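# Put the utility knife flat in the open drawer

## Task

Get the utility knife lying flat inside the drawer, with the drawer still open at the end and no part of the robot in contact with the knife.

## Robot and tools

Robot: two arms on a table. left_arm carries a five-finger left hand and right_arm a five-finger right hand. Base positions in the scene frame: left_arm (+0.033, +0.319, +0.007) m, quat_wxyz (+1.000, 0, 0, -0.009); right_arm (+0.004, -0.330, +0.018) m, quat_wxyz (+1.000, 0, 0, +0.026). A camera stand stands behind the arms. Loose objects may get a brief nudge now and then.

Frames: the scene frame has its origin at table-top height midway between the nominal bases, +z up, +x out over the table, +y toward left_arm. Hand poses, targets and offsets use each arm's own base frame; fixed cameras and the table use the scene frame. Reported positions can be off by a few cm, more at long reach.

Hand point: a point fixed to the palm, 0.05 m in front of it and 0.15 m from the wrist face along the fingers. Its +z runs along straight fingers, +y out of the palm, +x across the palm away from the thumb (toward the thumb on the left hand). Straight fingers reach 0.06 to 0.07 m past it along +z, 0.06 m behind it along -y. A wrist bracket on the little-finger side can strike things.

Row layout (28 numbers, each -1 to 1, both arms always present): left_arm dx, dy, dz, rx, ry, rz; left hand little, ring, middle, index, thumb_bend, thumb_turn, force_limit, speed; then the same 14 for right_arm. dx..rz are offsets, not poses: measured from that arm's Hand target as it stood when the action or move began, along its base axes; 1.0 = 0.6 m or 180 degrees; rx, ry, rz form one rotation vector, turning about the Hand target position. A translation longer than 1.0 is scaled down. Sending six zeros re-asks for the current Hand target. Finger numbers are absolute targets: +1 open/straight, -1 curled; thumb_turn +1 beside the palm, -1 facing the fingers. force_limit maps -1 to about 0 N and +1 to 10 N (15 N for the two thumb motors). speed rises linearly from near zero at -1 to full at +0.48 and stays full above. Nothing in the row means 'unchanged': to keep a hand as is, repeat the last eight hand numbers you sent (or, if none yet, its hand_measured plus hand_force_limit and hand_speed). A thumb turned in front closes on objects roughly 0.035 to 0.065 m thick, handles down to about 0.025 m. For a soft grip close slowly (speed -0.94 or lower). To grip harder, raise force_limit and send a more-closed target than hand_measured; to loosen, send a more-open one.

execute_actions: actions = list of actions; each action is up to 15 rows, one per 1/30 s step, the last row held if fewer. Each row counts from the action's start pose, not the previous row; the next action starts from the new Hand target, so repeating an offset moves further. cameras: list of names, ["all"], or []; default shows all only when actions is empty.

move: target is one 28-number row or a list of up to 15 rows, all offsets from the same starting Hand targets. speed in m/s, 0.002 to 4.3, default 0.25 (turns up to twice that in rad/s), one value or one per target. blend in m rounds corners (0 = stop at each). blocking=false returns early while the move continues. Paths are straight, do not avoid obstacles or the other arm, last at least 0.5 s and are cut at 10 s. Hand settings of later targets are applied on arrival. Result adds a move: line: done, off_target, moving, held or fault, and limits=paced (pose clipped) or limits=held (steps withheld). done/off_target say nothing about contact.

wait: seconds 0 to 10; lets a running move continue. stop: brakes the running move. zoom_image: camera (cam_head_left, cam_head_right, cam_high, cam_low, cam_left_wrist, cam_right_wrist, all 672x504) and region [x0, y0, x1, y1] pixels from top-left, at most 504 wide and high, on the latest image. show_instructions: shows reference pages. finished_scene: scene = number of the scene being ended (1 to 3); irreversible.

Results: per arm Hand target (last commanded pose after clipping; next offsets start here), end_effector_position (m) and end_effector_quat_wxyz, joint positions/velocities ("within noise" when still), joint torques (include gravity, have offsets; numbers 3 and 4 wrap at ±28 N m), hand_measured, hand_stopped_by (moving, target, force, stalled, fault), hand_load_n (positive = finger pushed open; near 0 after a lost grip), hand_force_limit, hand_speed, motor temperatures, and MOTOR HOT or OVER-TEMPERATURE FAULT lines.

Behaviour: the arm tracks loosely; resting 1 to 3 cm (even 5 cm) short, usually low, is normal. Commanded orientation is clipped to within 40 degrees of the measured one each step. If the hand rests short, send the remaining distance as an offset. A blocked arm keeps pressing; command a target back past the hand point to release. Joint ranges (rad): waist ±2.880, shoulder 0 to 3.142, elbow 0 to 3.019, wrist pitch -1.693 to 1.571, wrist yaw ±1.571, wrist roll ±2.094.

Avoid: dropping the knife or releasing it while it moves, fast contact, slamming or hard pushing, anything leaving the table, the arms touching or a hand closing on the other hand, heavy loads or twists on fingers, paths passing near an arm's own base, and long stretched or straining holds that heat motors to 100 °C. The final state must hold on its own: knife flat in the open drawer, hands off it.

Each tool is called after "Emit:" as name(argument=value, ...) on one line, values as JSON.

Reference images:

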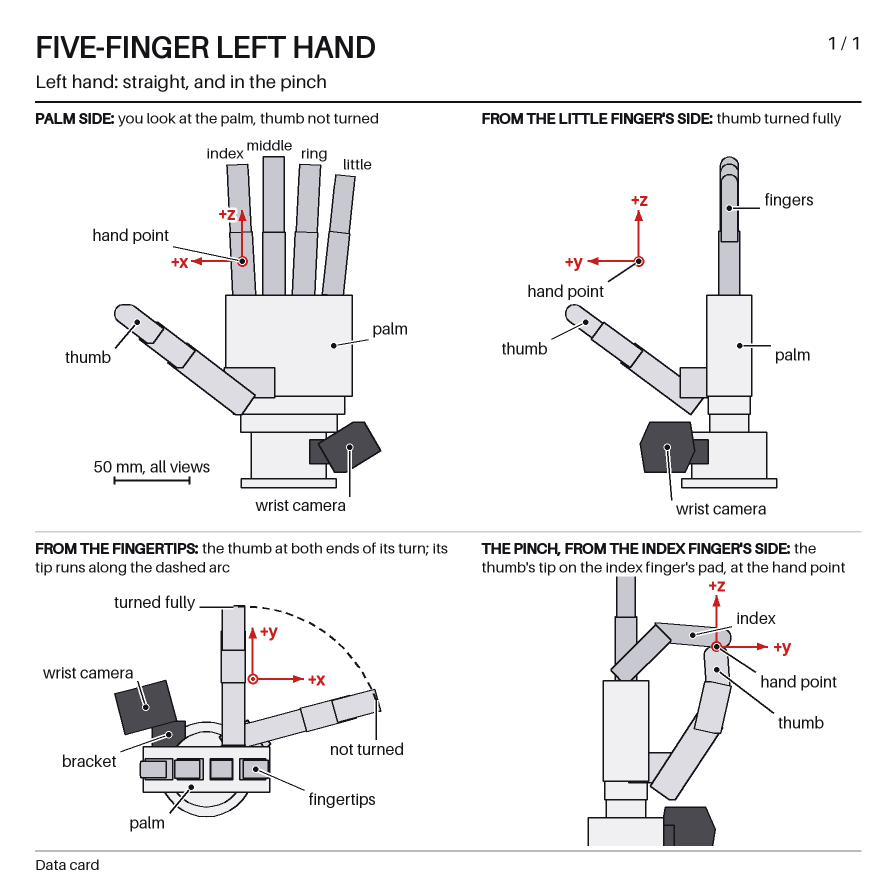

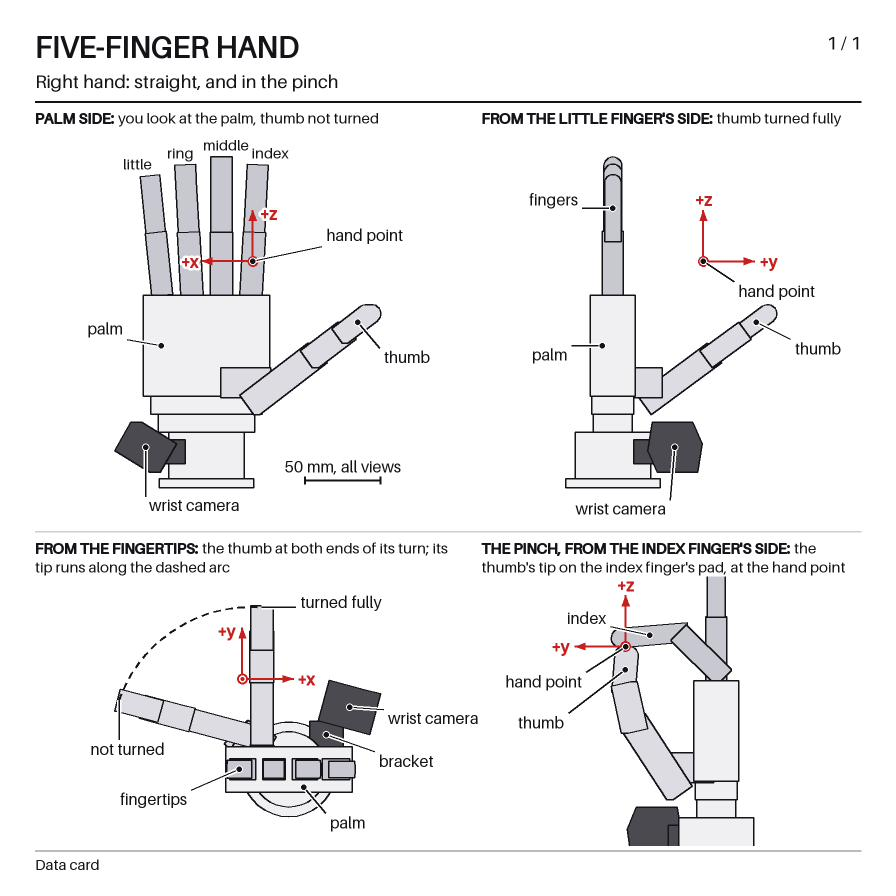

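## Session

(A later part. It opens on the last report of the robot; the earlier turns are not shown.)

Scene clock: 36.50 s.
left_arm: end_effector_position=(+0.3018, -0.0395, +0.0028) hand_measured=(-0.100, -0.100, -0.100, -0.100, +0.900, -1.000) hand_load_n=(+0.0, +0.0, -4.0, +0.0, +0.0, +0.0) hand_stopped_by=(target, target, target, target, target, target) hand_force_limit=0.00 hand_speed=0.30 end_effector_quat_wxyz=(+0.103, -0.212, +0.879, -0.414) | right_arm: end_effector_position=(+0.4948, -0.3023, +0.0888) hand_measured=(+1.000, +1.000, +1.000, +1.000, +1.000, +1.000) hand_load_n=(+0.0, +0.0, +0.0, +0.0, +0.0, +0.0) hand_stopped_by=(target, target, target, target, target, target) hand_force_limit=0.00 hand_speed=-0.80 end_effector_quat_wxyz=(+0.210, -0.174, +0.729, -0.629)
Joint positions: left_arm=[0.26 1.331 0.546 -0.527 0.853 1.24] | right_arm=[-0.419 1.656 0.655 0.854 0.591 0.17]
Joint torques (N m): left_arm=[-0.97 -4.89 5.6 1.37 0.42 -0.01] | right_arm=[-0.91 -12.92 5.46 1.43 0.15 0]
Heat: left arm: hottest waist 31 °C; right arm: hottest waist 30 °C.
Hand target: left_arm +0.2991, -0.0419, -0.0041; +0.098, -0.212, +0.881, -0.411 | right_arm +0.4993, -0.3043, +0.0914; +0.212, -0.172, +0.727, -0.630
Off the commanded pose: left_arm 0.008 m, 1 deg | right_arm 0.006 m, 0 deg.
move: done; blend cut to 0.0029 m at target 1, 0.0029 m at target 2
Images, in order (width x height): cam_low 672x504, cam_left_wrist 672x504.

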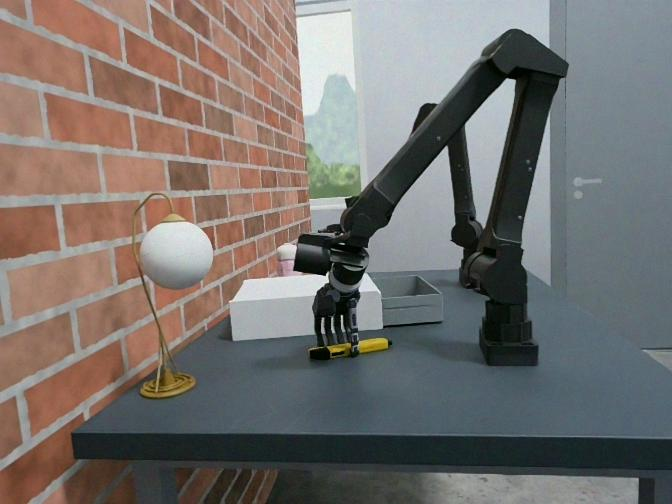

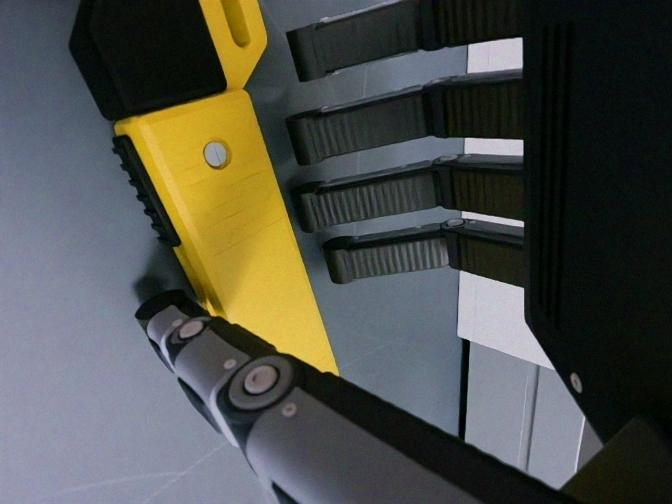

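Emit:
move(target=[0,0,0.008,0,0,0,-0.1,-0.1,-0.1,-0.1,0.0,-1,0,-0.8,0,0,0,0,0,0,1,1,1,1,1,1,0,-0.8], speed=0.06, cameras=["cam_left_wrist"])

Scene clock: 38.33 s.
left_arm: end_effector_position=(+0.3018, -0.0393, +0.0030) hand_measured=(-0.100, -0.100, -0.100, -0.100, +0.602, -1.000) hand_load_n=(+0.5, +0.0, -1.0, +0.0, +7.5, +1.0) hand_stopped_by=(target, target, target, target, force, target) hand_force_limit=0.00 hand_speed=-0.80 end_effector_quat_wxyz=(+0.103, -0.214, +0.879, -0.413) | right_arm: end_effector_position=(+0.4948, -0.3023, +0.0888) hand_measured=(+1.000, +1.000, +1.000, +1.000, +1.000, +1.000) hand_load_n=(+0.0, +0.0, +0.0, +0.0, +0.0, +0.0) hand_stopped_by=(target, target, target, target, target, target) hand_force_limit=0.00 hand_speed=-0.80 end_effector_quat_wxyz=(+0.210, -0.174, +0.729, -0.629)
Joint positions: left_arm=[0.26 1.329 0.546 -0.527 0.851 1.236] | right_arm=[-0.419 1.656 0.655 0.854 0.591 0.17]
Joint torques (N m): left_arm=[-1.03 -5.83 6.06 0.66 0.51 0.03] | right_arm=[-1.26 -12.81 5.49 1.51 0.16 0.01]
Heat: left arm: hottest waist 31 °C; right arm: hottest elbow 31 °C.
Hand target: left_arm +0.2991, -0.0419, +0.0007; +0.098, -0.212, +0.881, -0.411 | right_arm +0.4993, -0.3043, +0.0914; +0.212, -0.172, +0.727, -0.630
Off the commanded pose: left_arm 0.004 m, 1 deg | right_arm 0.006 m, 0 deg.
move: done
Images, in order (width x height): cam_left_wrist 672x504.

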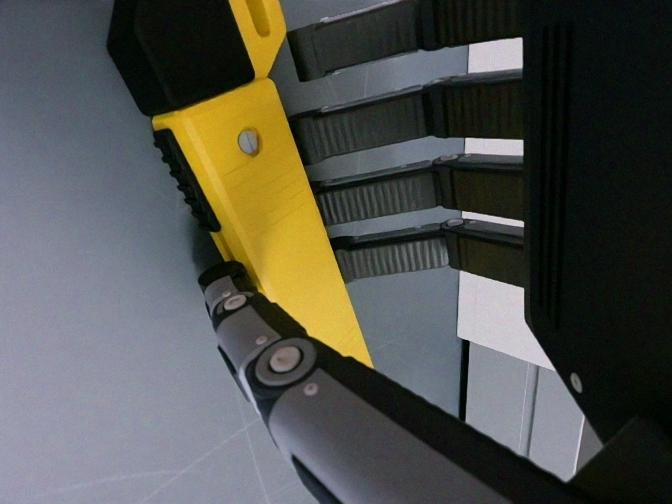

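Emit:
move(target=[[0,0,0,0,0,0,-0.1,-0.25,-0.1,-0.25,0.0,-1,-0.6,-0.85,0,0,0,0,0,0,1,1,1,1,1,1,0,-0.8],[0.03,0,0.2,0,0,0,-0.1,-0.25,-0.1,-0.25,0.0,-1,-0.6,-0.85,0,0,0,0,0,0,1,1,1,1,1,1,0,-0.8]], speed=0.15, cameras=["cam_low","cam_left_wrist"])

Scene clock: 43.60 s.
left_arm: end_effector_position=(+0.2996, -0.0429, +0.0993) hand_measured=(-0.100, -0.180, -0.100, -0.126, +0.602, -1.000) hand_load_n=(+0.5, +4.5, +0.0, +4.5, +9.5, +1.0) hand_stopped_by=(target, force, target, force, force, target) hand_force_limit=-0.60 hand_speed=-0.85 end_effector_quat_wxyz=(+0.079, -0.222, +0.880, -0.411) | right_arm: end_effector_position=(+0.4948, -0.3023, +0.0888) hand_measured=(+1.000, +1.000, +1.000, +1.000, +1.000, +1.000) hand_load_n=(+0.0, +0.0, +0.0, +0.0, +0.0, +0.0) hand_stopped_by=(target, target, target, target, target, target) hand_force_limit=0.00 hand_speed=-0.80 end_effector_quat_wxyz=(+0.210, -0.174, +0.729, -0.629)
Joint positions: left_arm=[0.247 1.155 0.716 -0.913 0.844 1.226] | right_arm=[-0.419 1.656 0.655 0.854 0.591 0.17]
Joint torques (N m): left_arm=[-1.08 -6.12 12.25 0.18 0.67 -0.07] | right_arm=[-1.14 -12.75 5.46 1.5 0.17 -0.01]
Heat: left arm: hottest waist 31 °C; right arm: hottest elbow 31 °C.
Hand target: left_arm +0.3171, -0.0418, +0.1208; +0.098, -0.212, +0.881, -0.411 | right_arm +0.4993, -0.3043, +0.0914; +0.212, -0.172, +0.727, -0.630
Off the commanded pose: left_arm 0.028 m, 2 deg | right_arm 0.006 m, 0 deg.
move: off_target (left_arm)
Images, in order (width x height): cam_low 672x504, cam_left_wrist 672x504.

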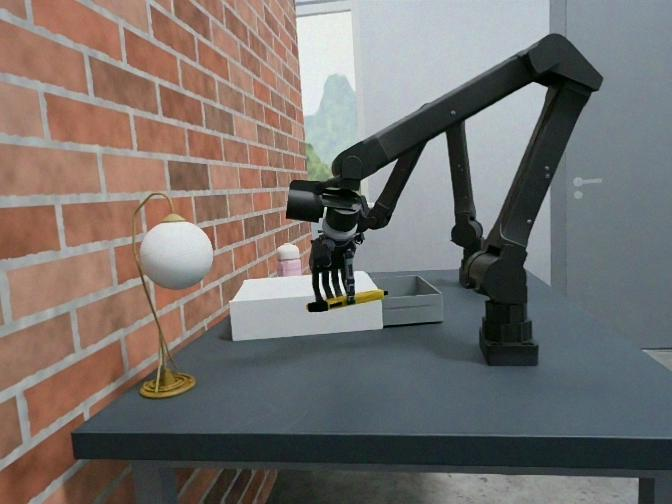

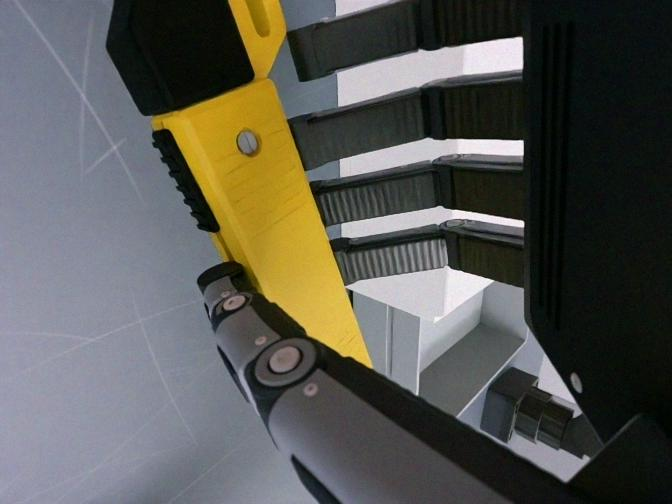

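Emit:
move(target=[[-0.03,-0.1,0.13,0,0,0.06,-0.1,-0.25,-0.1,-0.25,0.0,-1,-0.6,-0.85,0,0,0,0,0,0,1,1,1,1,1,1,0,-0.8],[-0.145,-0.45,0.12,0,0,0.3056,-0.1,-0.25,-0.1,-0.25,0.0,-1,-0.6,-0.85,0,0,0,0,0,0,1,1,1,1,1,1,0,-0.8]], speed=0.25, blend=[0.04,0], cameras=["cam_head_left","cam_head_right","cam_high","cam_low","cam_left_wrist"])

Emit:
zoom_image(camera="cam_head_left", region=[340, 240, 520, 400])

Emit:
zoom_image(camera="cam_high", region=[190, 130, 310, 260])

Scene clock: 47.13 s.
left_arm: end_effector_position=(+0.2227, -0.2919, +0.1644) hand_measured=(-0.100, -0.180, -0.100, -0.126, +0.602, -1.000) hand_load_n=(+0.5, +4.0, +0.0, +4.0, +10.0, +1.5) hand_stopped_by=(target, force, target, force, force, target) hand_force_limit=-0.60 hand_speed=-0.85 end_effector_quat_wxyz=(+0.284, -0.589, +0.696, -0.296) | right_arm: end_effector_position=(+0.4948, -0.3023, +0.0888) hand_measured=(+1.000, +1.000, +1.000, +1.000, +1.000, +1.000) hand_load_n=(+0.0, +0.0, +0.0, -0.5, +0.0, -0.5) hand_stopped_by=(target, target, target, target, target, target) hand_force_limit=0.00 hand_speed=-0.80 end_effector_quat_wxyz=(+0.210, -0.174, +0.729, -0.629)
Joint positions: left_arm=[-1.122 0.991 0.777 -0.823 -0.69 -0.76] | right_arm=[-0.419 1.656 0.655 0.854 0.591 0.17]
Joint torques (N m): left_arm=[-0.85 -3.08 14.38 0.72 -0.75 -0.04] | right_arm=[-0.97 -12.69 5.45 1.48 0.17 0.01]
Heat: left arm: hottest waist 31 °C; right arm: hottest elbow 31 °C.
Hand target: left_arm +0.2301, -0.3119, +0.1927; +0.277, -0.595, +0.684, -0.319 | right_arm +0.4993, -0.3043, +0.0914; +0.212, -0.172, +0.727, -0.630
Off the commanded pose: left_arm 0.035 m, 3 deg | right_arm 0.006 m, 0 deg.
move: off_target (left_arm)
Images, in order (width x height): cam_head_left 672x504, cam_head_right 672x504, cam_high 672x504, cam_low 672x504, cam_left_wrist 672x504.

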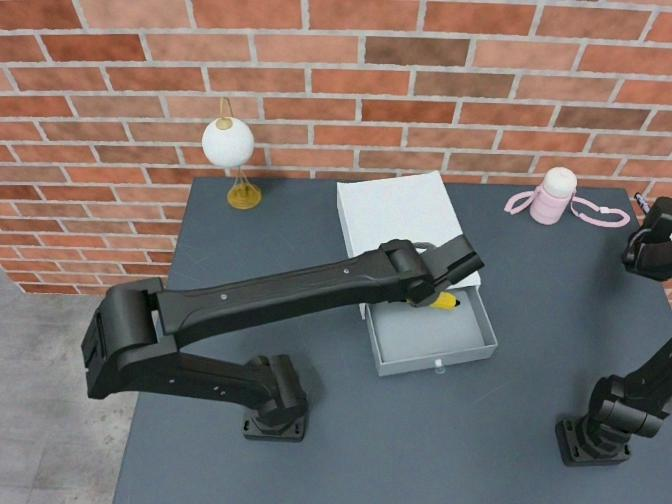

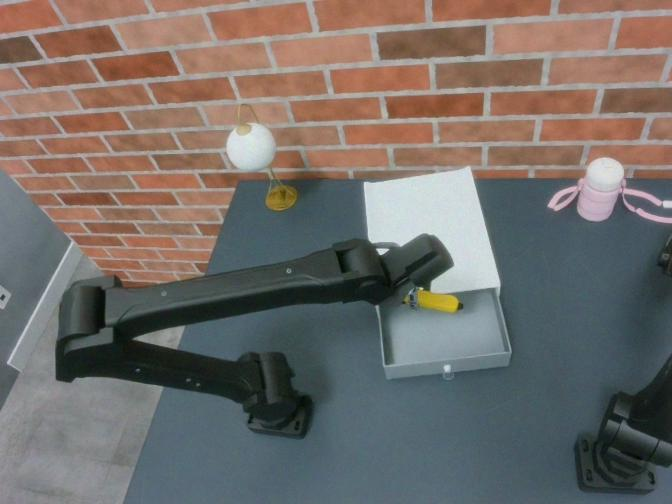

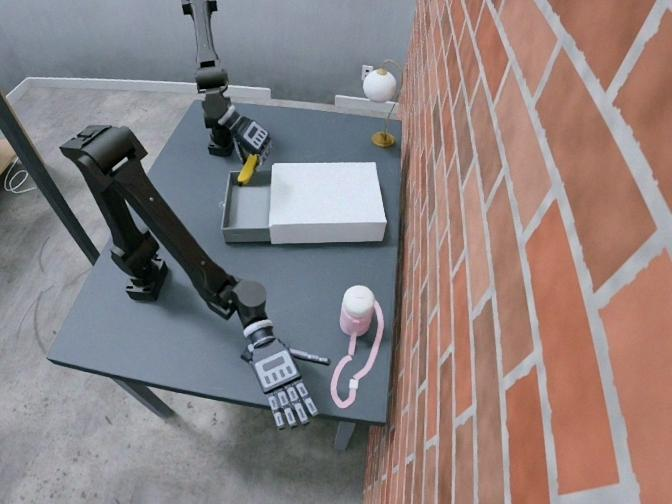

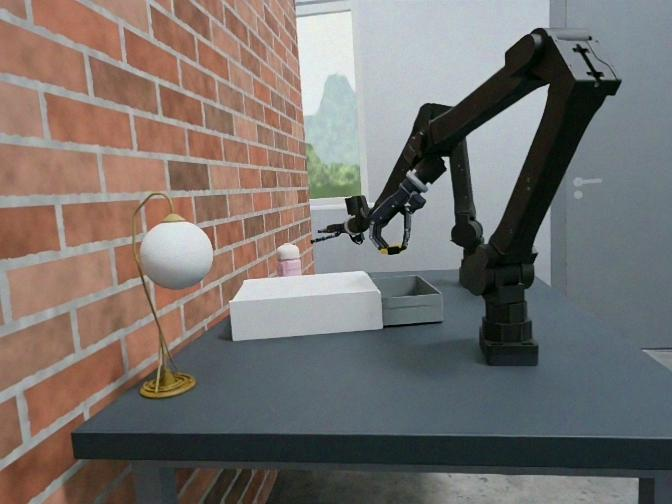

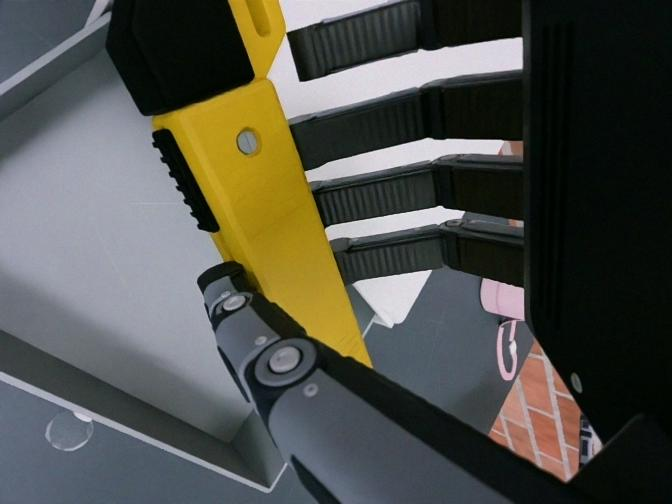

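Scaled by 2.800.

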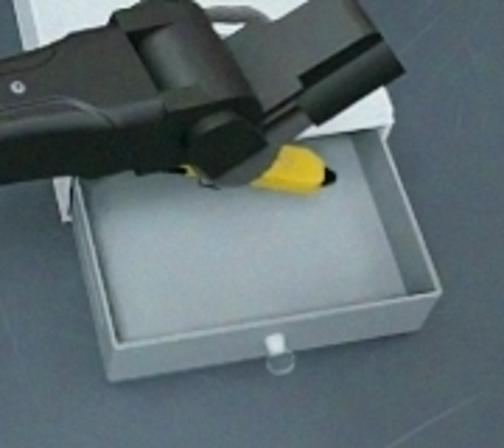

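Scaled by 3.877.

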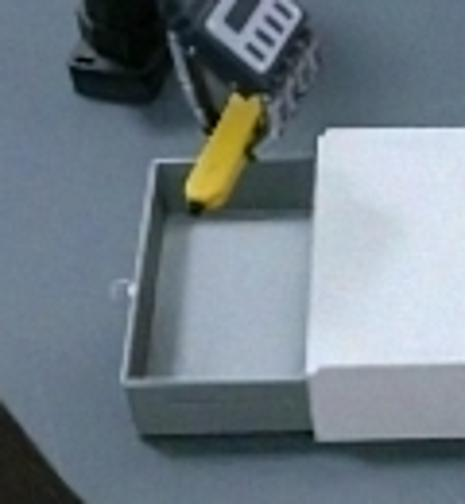

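Emit:
move(target=[[-0.0155,-0.05,-0.02,0,0,0.1,-0.1,-0.25,-0.1,-0.25,0.0,-1,-0.6,-0.85,0,0,0,0,0,0,1,1,1,1,1,1,0,-0.8],[-0.0155,-0.0407,-0.121,0,0,0.15,-0.1,-0.25,-0.1,-0.25,0.0,-1,-0.6,-0.85,0,0,0,0,0,0,1,1,1,1,1,1,0,-0.8]], speed=0.2, blend=[0.02,0], cameras=["cam_head_left","cam_head_right","cam_high","cam_low","cam_left_wrist"])

Emit:
zoom_image(camera="cam_head_right", region=[350, 240, 530, 400])

Emit:
zoom_image(camera="cam_high", region=[190, 130, 310, 260])

Scene clock: 54.47 s.
left_arm: end_effector_position=(+0.2204, -0.3252, +0.1116) hand_measured=(-0.100, -0.180, -0.100, -0.126, +0.602, -1.000) hand_load_n=(+0.5, +4.5, +0.0, +4.5, +10.0, +1.0) hand_stopped_by=(target, force, target, force, force, target) hand_force_limit=-0.60 hand_speed=-0.85 end_effector_quat_wxyz=(-0.348, +0.737, -0.530, +0.236) | right_arm: end_effector_position=(+0.4948, -0.3023, +0.0888) hand_measured=(+1.000, +1.000, +1.000, +1.000, +1.000, +1.000) hand_load_n=(+0.0, -0.5, +0.0, +0.0, +0.5, +0.0) hand_stopped_by=(target, target, target, target, target, target) hand_force_limit=0.00 hand_speed=-0.80 end_effector_quat_wxyz=(+0.210, -0.174, +0.729, -0.629)
Joint positions: left_arm=[-1.257 1.357 0.932 -1.192 -0.867 -1.603] | right_arm=[-0.419 1.656 0.655 0.854 0.591 0.17]
Joint torques (N m): left_arm=[-1.2 -7.65 9.8 -0.23 -0.98 -0.05] | right_arm=[-1.03 -12.86 5.48 1.51 0.17 0]
Heat: left arm: hottest elbow 32 °C; right arm: hottest elbow 31 °C.
Hand target: left_arm +0.2207, -0.3363, +0.1201; -0.344, +0.738, -0.526, +0.246 | right_arm +0.4993, -0.3043, +0.0914; +0.212, -0.172, +0.727, -0.630
Off the commanded pose: left_arm 0.014 m, 1 deg | right_arm 0.006 m, 0 deg.
move: off_target (left_arm)
Images, in order (width x height): cam_head_left 672x504, cam_head_right 672x504, cam_high 672x504, cam_low 672x504, cam_left_wrist 672x504.

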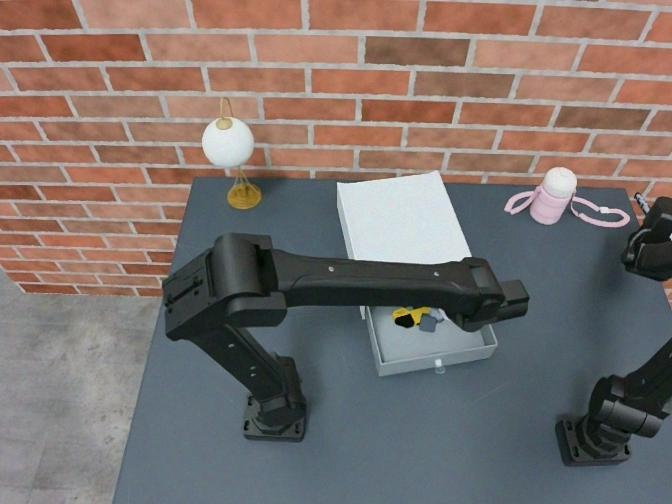

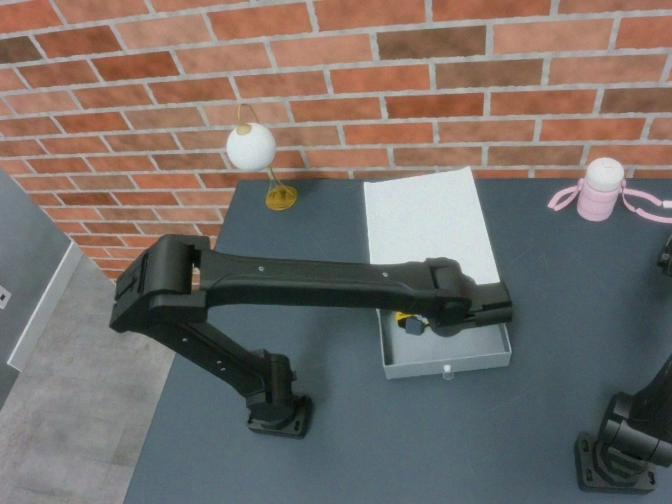

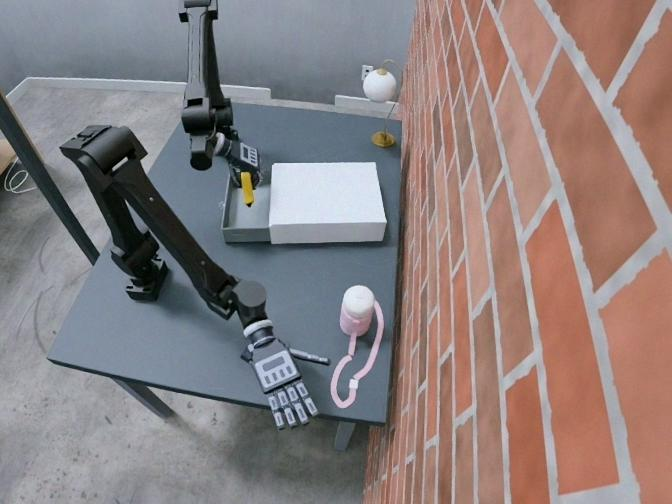

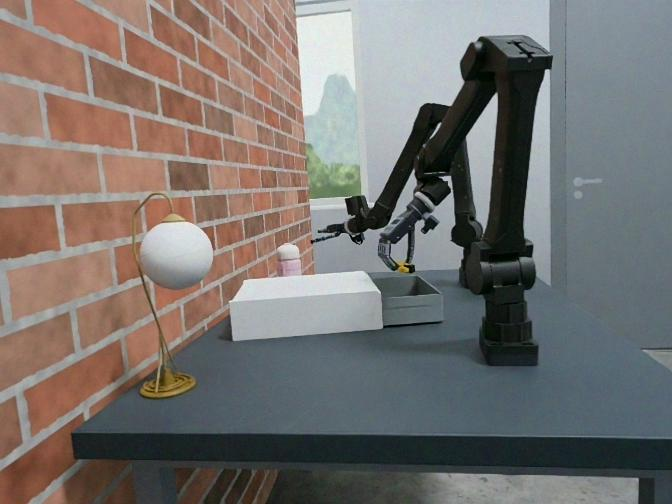

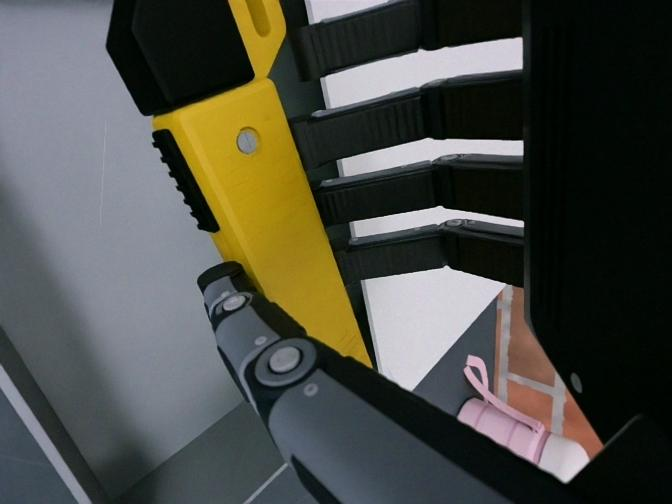

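Scaled by 2.800.

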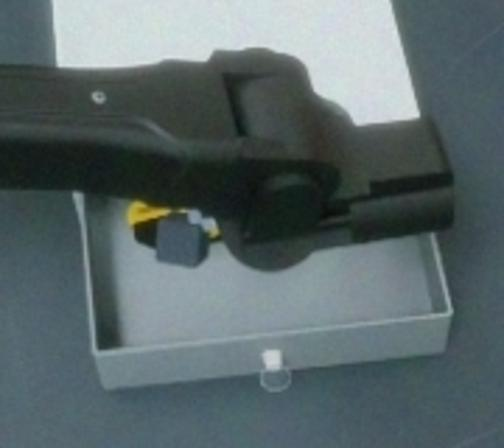

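Scaled by 3.877.

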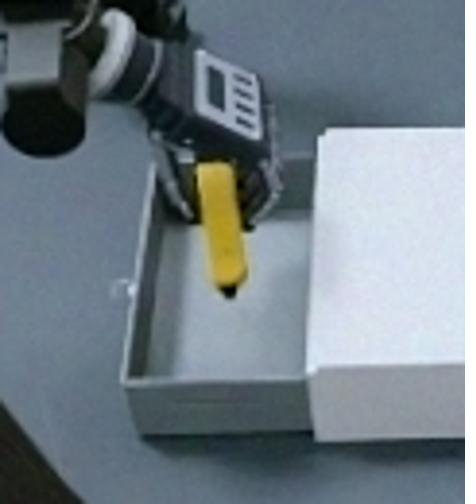

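Emit:
move(target=[0,0.01,-0.142,0,0,0,-0.1,-0.25,-0.1,-0.25,0.0,-1,-0.6,-0.85,0,0,0,0,0,0,1,1,1,1,1,1,0,-0.8], speed=0.15, cameras=["cam_high","cam_low","cam_left_wrist"])

Emit:
zoom_image(camera="cam_high", region=[190, 130, 310, 260])

Emit:
zoom_image(camera="cam_low", region=[340, 180, 480, 340])

Scene clock: 57.93 s.
left_arm: end_effector_position=(+0.2217, -0.3283, +0.0368) hand_measured=(-0.100, -0.180, -0.100, -0.126, +0.602, -1.000) hand_load_n=(+0.0, +4.0, +0.0, +4.0, +9.5, +1.0) hand_stopped_by=(target, force, target, force, force, target) hand_force_limit=-0.60 hand_speed=-0.85 end_effector_quat_wxyz=(-0.345, +0.738, -0.527, +0.241) | right_arm: end_effector_position=(+0.4948, -0.3023, +0.0888) hand_measured=(+1.000, +1.000, +1.000, +1.000, +1.000, +1.000) hand_load_n=(+0.0, +0.0, +0.0, +0.0, +0.0, +0.0) hand_stopped_by=(target, target, target, target, target, target) hand_force_limit=0.00 hand_speed=-0.80 end_effector_quat_wxyz=(+0.210, -0.174, +0.729, -0.629)
Joint positions: left_arm=[-1.257 1.472 0.82 -0.95 -0.869 -1.603] | right_arm=[-0.419 1.656 0.655 0.854 0.591 0.17]
Joint torques (N m): left_arm=[-0.79 -8.47 6.37 0.57 -0.93 -0.01] | right_arm=[-0.97 -12.86 5.45 1.52 0.16 0]
Heat: left arm: hottest elbow 32 °C; right arm: hottest elbow 31 °C.
Hand target: left_arm +0.2207, -0.3303, +0.0349; -0.344, +0.738, -0.526, +0.246 | right_arm +0.4993, -0.3043, +0.0914; +0.212, -0.172, +0.727, -0.630
Off the commanded pose: left_arm 0.003 m, 1 deg | right_arm 0.006 m, 0 deg.
move: done
Images, in order (width x height): cam_high 672x504, cam_low 672x504, cam_left_wrist 672x504.

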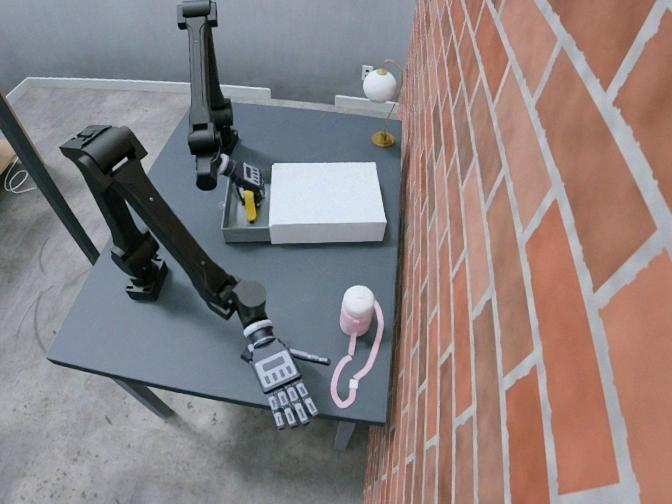

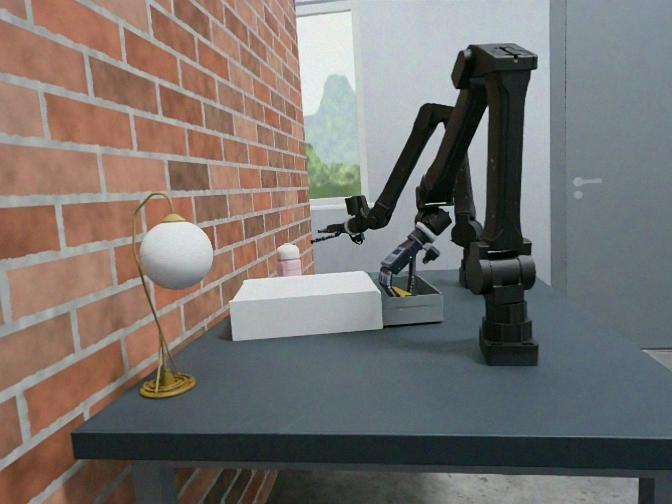

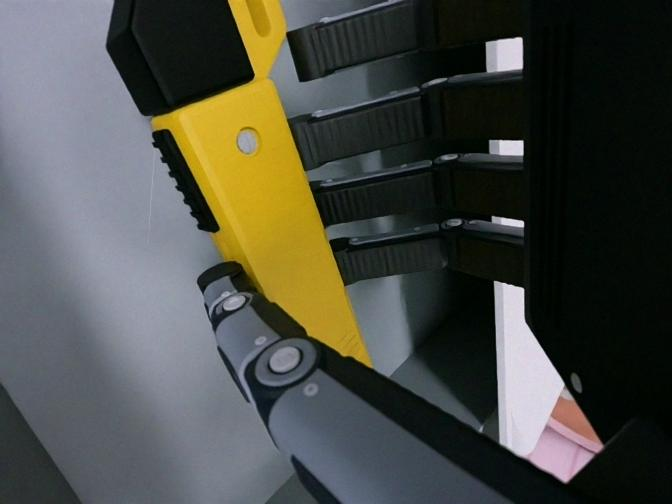

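Scaled by 3.877.

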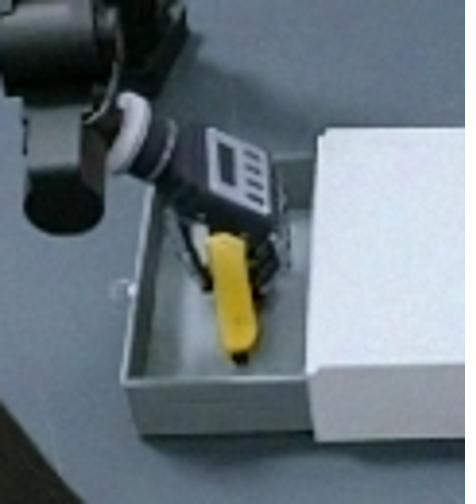

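Scaled by 3.150.

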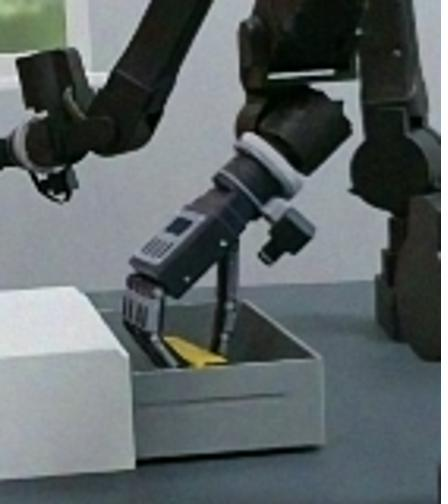

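Emit:
move(target=[0,0,-0.038,0,0,0,-0.1,-0.25,-0.1,-0.25,0.0,-1,-0.6,-0.85,0,0,0,0,0,0,1,1,1,1,1,1,0,-0.8], speed=0.08, cameras=["cam_low"])

Emit:
zoom_image(camera="cam_low", region=[340, 220, 460, 340])

Scene clock: 60.17 s.
left_arm: end_effector_position=(+0.2224, -0.3302, +0.0168) hand_measured=(-0.100, -0.180, -0.100, -0.126, +0.602, -1.000) hand_load_n=(+0.0, +4.5, +0.5, +4.5, +9.5, +1.0) hand_stopped_by=(target, force, target, force, force, target) hand_force_limit=-0.60 hand_speed=-0.85 end_effector_quat_wxyz=(-0.343, +0.740, -0.525, +0.245) | right_arm: end_effector_position=(+0.4948, -0.3023, +0.0888) hand_measured=(+1.000, +1.000, +1.000, +1.000, +1.000, +1.000) hand_load_n=(+0.0, +0.0, +0.0, +0.0, +0.0, +0.0) hand_stopped_by=(target, target, target, target, target, target) hand_force_limit=0.00 hand_speed=-0.80 end_effector_quat_wxyz=(+0.210, -0.174, +0.729, -0.629)
Joint positions: left_arm=[-1.257 1.512 0.797 -0.879 -0.869 -1.603] | right_arm=[-0.419 1.656 0.655 0.854 0.591 0.17]
Joint torques (N m): left_arm=[-0.73 -8.12 5.83 0.61 -0.93 -0.01] | right_arm=[-0.97 -12.81 5.42 1.48 0.18 0.01]
Heat: left arm: hottest elbow 32 °C; right arm: hottest elbow 31 °C.
Hand target: left_arm +0.2206, -0.3302, +0.0120; -0.344, +0.738, -0.526, +0.246 | right_arm +0.4993, -0.3043, +0.0914; +0.212, -0.172, +0.727, -0.630
Off the commanded pose: left_arm 0.005 m, 0 deg | right_arm 0.006 m, 0 deg.
move: done
Images, in order (width x height): cam_low 672x504.

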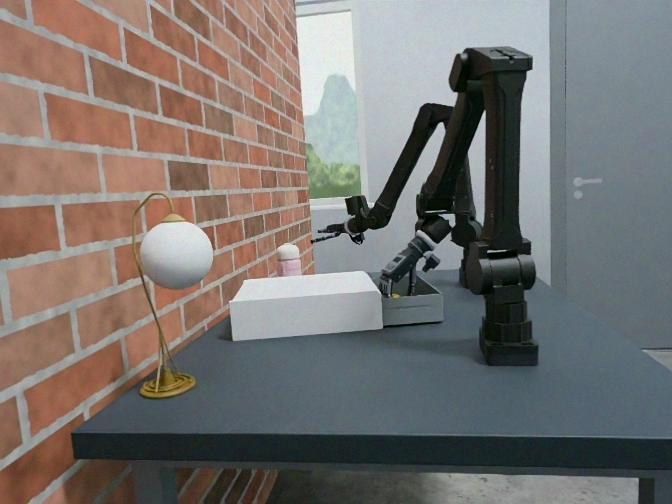

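Scaled by 4.200.

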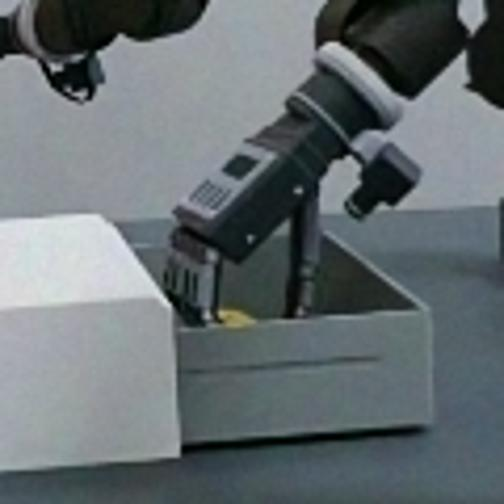

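Emit:
move(target=[0,0,-0.013,0,0,0,-0.1,-0.25,-0.1,-0.25,0.0,-1,-0.6,-0.85,0,0,0,0,0,0,1,1,1,1,1,1,0,-0.8], speed=0.05, cameras=["cam_low"])

Emit:
zoom_image(camera="cam_low", region=[340, 220, 460, 340])

Scene clock: 61.30 s.
left_arm: end_effector_position=(+0.2227, -0.3312, +0.0105) hand_measured=(-0.100, -0.180, -0.100, -0.126, +0.602, -1.000) hand_load_n=(+0.0, +4.0, +0.5, +4.0, +10.0, +1.0) hand_stopped_by=(target, force, target, force, force, target) hand_force_limit=-0.60 hand_speed=-0.85 end_effector_quat_wxyz=(-0.341, +0.740, -0.525, +0.246) | right_arm: end_effector_position=(+0.4948, -0.3023, +0.0888) hand_measured=(+1.000, +1.000, +1.000, +1.000, +1.000, +1.000) hand_load_n=(+0.0, +0.0, +0.0, +0.0, +0.0, +0.0) hand_stopped_by=(target, target, target, target, target, target) hand_force_limit=0.00 hand_speed=-0.80 end_effector_quat_wxyz=(+0.210, -0.174, +0.729, -0.629)
Joint positions: left_arm=[-1.257 1.525 0.79 -0.854 -0.869 -1.603] | right_arm=[-0.419 1.656 0.655 0.854 0.591 0.17]
Joint torques (N m): left_arm=[-0.79 -8.06 5.64 0.64 -0.93 -0.01] | right_arm=[-1.03 -12.57 5.44 1.47 0.17 0]
Heat: left arm: hottest elbow 32 °C; right arm: hottest elbow 31 °C.
Hand target: left_arm +0.2206, -0.3303, +0.0042; -0.344, +0.738, -0.526, +0.246 | right_arm +0.4993, -0.3043, +0.0914; +0.212, -0.172, +0.727, -0.630
Off the commanded pose: left_arm 0.007 m, 0 deg | right_arm 0.006 m, 0 deg.
move: done
Images, in order (width x height): cam_low 672x504.

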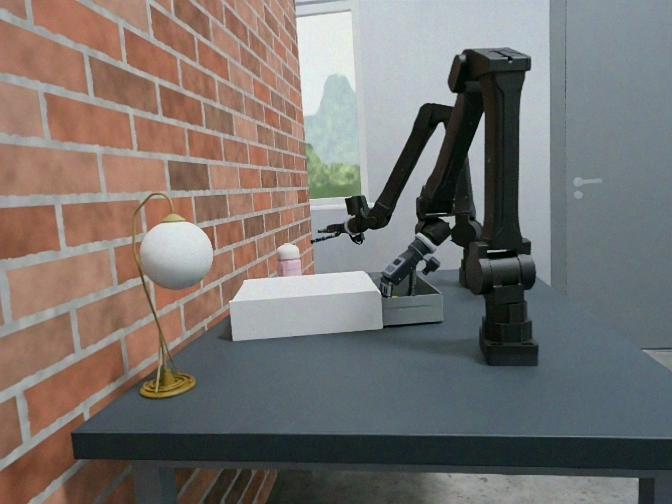

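Scaled by 4.200.

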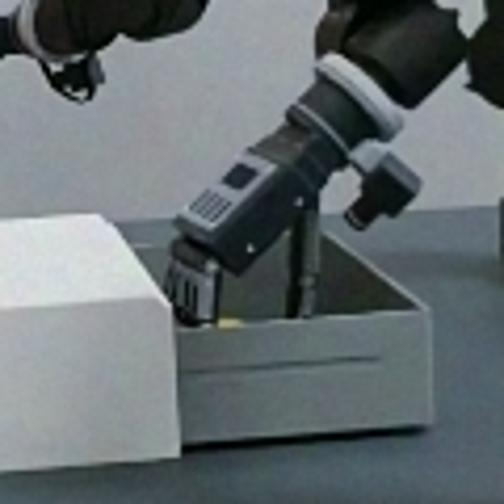

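Emit:
move(target=[0,0,-0.011,0,0,0,-0.1,-0.25,-0.1,-0.25,0.0,-1,-0.6,-0.85,0,0,0,0,0,0,1,1,1,1,1,1,0,-0.8], speed=0.05)

Scene clock: 62.27 s.
left_arm: end_effector_position=(+0.2238, -0.3333, +0.0085) hand_measured=(-0.100, -0.180, -0.100, -0.126, +0.602, -1.000) hand_load_n=(+0.0, +5.5, +0.0, +3.5, +9.5, +0.5) hand_stopped_by=(target, force, target, force, force, target) hand_force_limit=-0.60 hand_speed=-0.85 end_effector_quat_wxyz=(-0.340, +0.741, -0.523, +0.250) | right_arm: end_effector_position=(+0.4948, -0.3023, +0.0888) hand_measured=(+1.000, +1.000, +1.000, +1.000, +1.000, +1.000) hand_load_n=(+0.0, +0.0, +0.0, +0.0, +0.5, +0.0) hand_stopped_by=(target, target, target, target, target, target) hand_force_limit=0.00 hand_speed=-0.80 end_effector_quat_wxyz=(+0.210, -0.174, +0.729, -0.629)
Joint positions: left_arm=[-1.257 1.531 0.787 -0.837 -0.871 -1.603] | right_arm=[-0.419 1.656 0.655 0.854 0.591 0.17]
Joint torques (N m): left_arm=[-0.79 -7.41 5.29 0.75 -0.83 -0.01] | right_arm=[-1.03 -12.75 5.42 1.47 0.17 0.01]
Heat: left arm: hottest elbow 32 °C; right arm: hottest elbow 31 °C.
Hand target: left_arm +0.2207, -0.3304, -0.0022; -0.344, +0.738, -0.526, +0.246 | right_arm +0.4993, -0.3043, +0.0914; +0.212, -0.172, +0.727, -0.630
Off the commanded pose: left_arm 0.012 m, 1 deg | right_arm 0.006 m, 0 deg.
move: off_target (left_arm)

Emit:
move(target=[[0,0,0.008,0,0,0,-0.1,-0.18,-0.1,-0.126,1.0,-1,-0.6,-0.6,0,0,0,0,0,0,1,1,1,1,1,1,0,-0.8],[0.01,-0.035,0.1,0,0,0,-0.1,-0.18,-0.1,-0.126,1.0,-1,-0.6,-0.6,0,0,0,0,0,0,1,1,1,1,1,1,0,-0.8],[0.0,0.0,0.3,0,0,0,-0.1,-0.18,-0.1,-0.126,1.0,-1,-0.6,-0.6,0,0,0,0,0,0,1,1,1,1,1,1,0,-0.8]], speed=0.15, blend=[0.0,0.03,0], cameras=["cam_high","cam_left_wrist"])

Emit:
zoom_image(camera="cam_high", region=[190, 130, 310, 260])

Scene clock: 65.67 s.
left_arm: end_effector_position=(+0.2179, -0.3143, +0.1569) hand_measured=(-0.100, -0.180, -0.100, -0.126, +1.000, -1.000) hand_load_n=(+0.0, +0.0, +0.0, +0.0, +0.0, +0.0) hand_stopped_by=(target, force, target, force, target, target) hand_force_limit=-0.60 hand_speed=-0.60 end_effector_quat_wxyz=(-0.357, +0.732, -0.533, +0.227) | right_arm: end_effector_position=(+0.4948, -0.3023, +0.0888) hand_measured=(+1.000, +1.000, +1.000, +1.000, +1.000, +1.000) hand_load_n=(+0.0, +0.0, -0.5, +0.0, +0.0, +0.0) hand_stopped_by=(target, target, target, target, target, target) hand_force_limit=0.00 hand_speed=-0.80 end_effector_quat_wxyz=(+0.210, -0.174, +0.729, -0.629)
Joint positions: left_arm=[-1.257 1.3 1.005 -1.349 -0.872 -1.603] | right_arm=[-0.419 1.656 0.655 0.854 0.591 0.17]
Joint torques (N m): left_arm=[-0.79 -8.18 11.96 -0.35 -0.76 0] | right_arm=[-0.91 -12.81 5.45 1.5 0.16 0.01]
Heat: left arm: hottest elbow 32 °C; right arm: hottest elbow 31 °C.
Hand target: left_arm +0.2207, -0.3303, +0.1777; -0.344, +0.738, -0.526, +0.246 | right_arm +0.4993, -0.3043, +0.0914; +0.212, -0.172, +0.727, -0.630
Off the commanded pose: left_arm 0.027 m, 3 deg | right_arm 0.006 m, 0 deg.
move: off_target (left_arm); blend cut to 0.0296 m at target 2
Images, in order (width x height): cam_high 672x504, cam_left_wrist 672x504.

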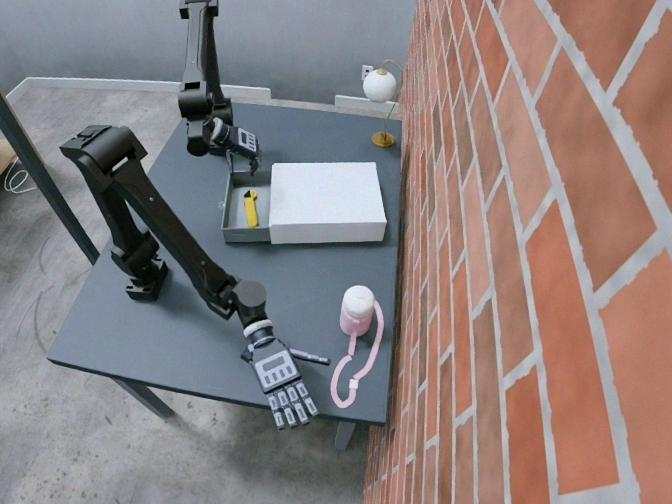

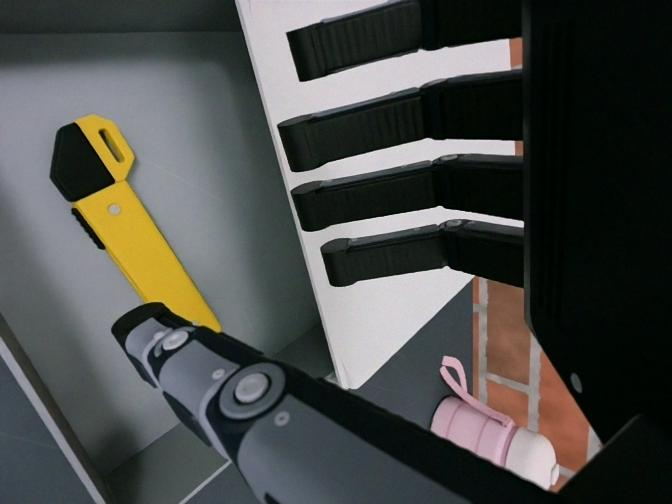

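Scaled by 3.877.

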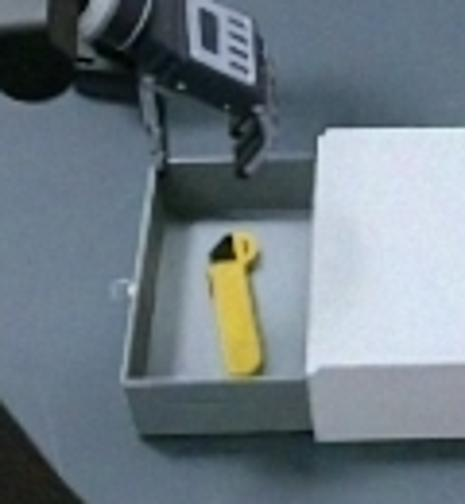

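Emit:
finished_scene(scene=2)

The scene is finished: the task was done.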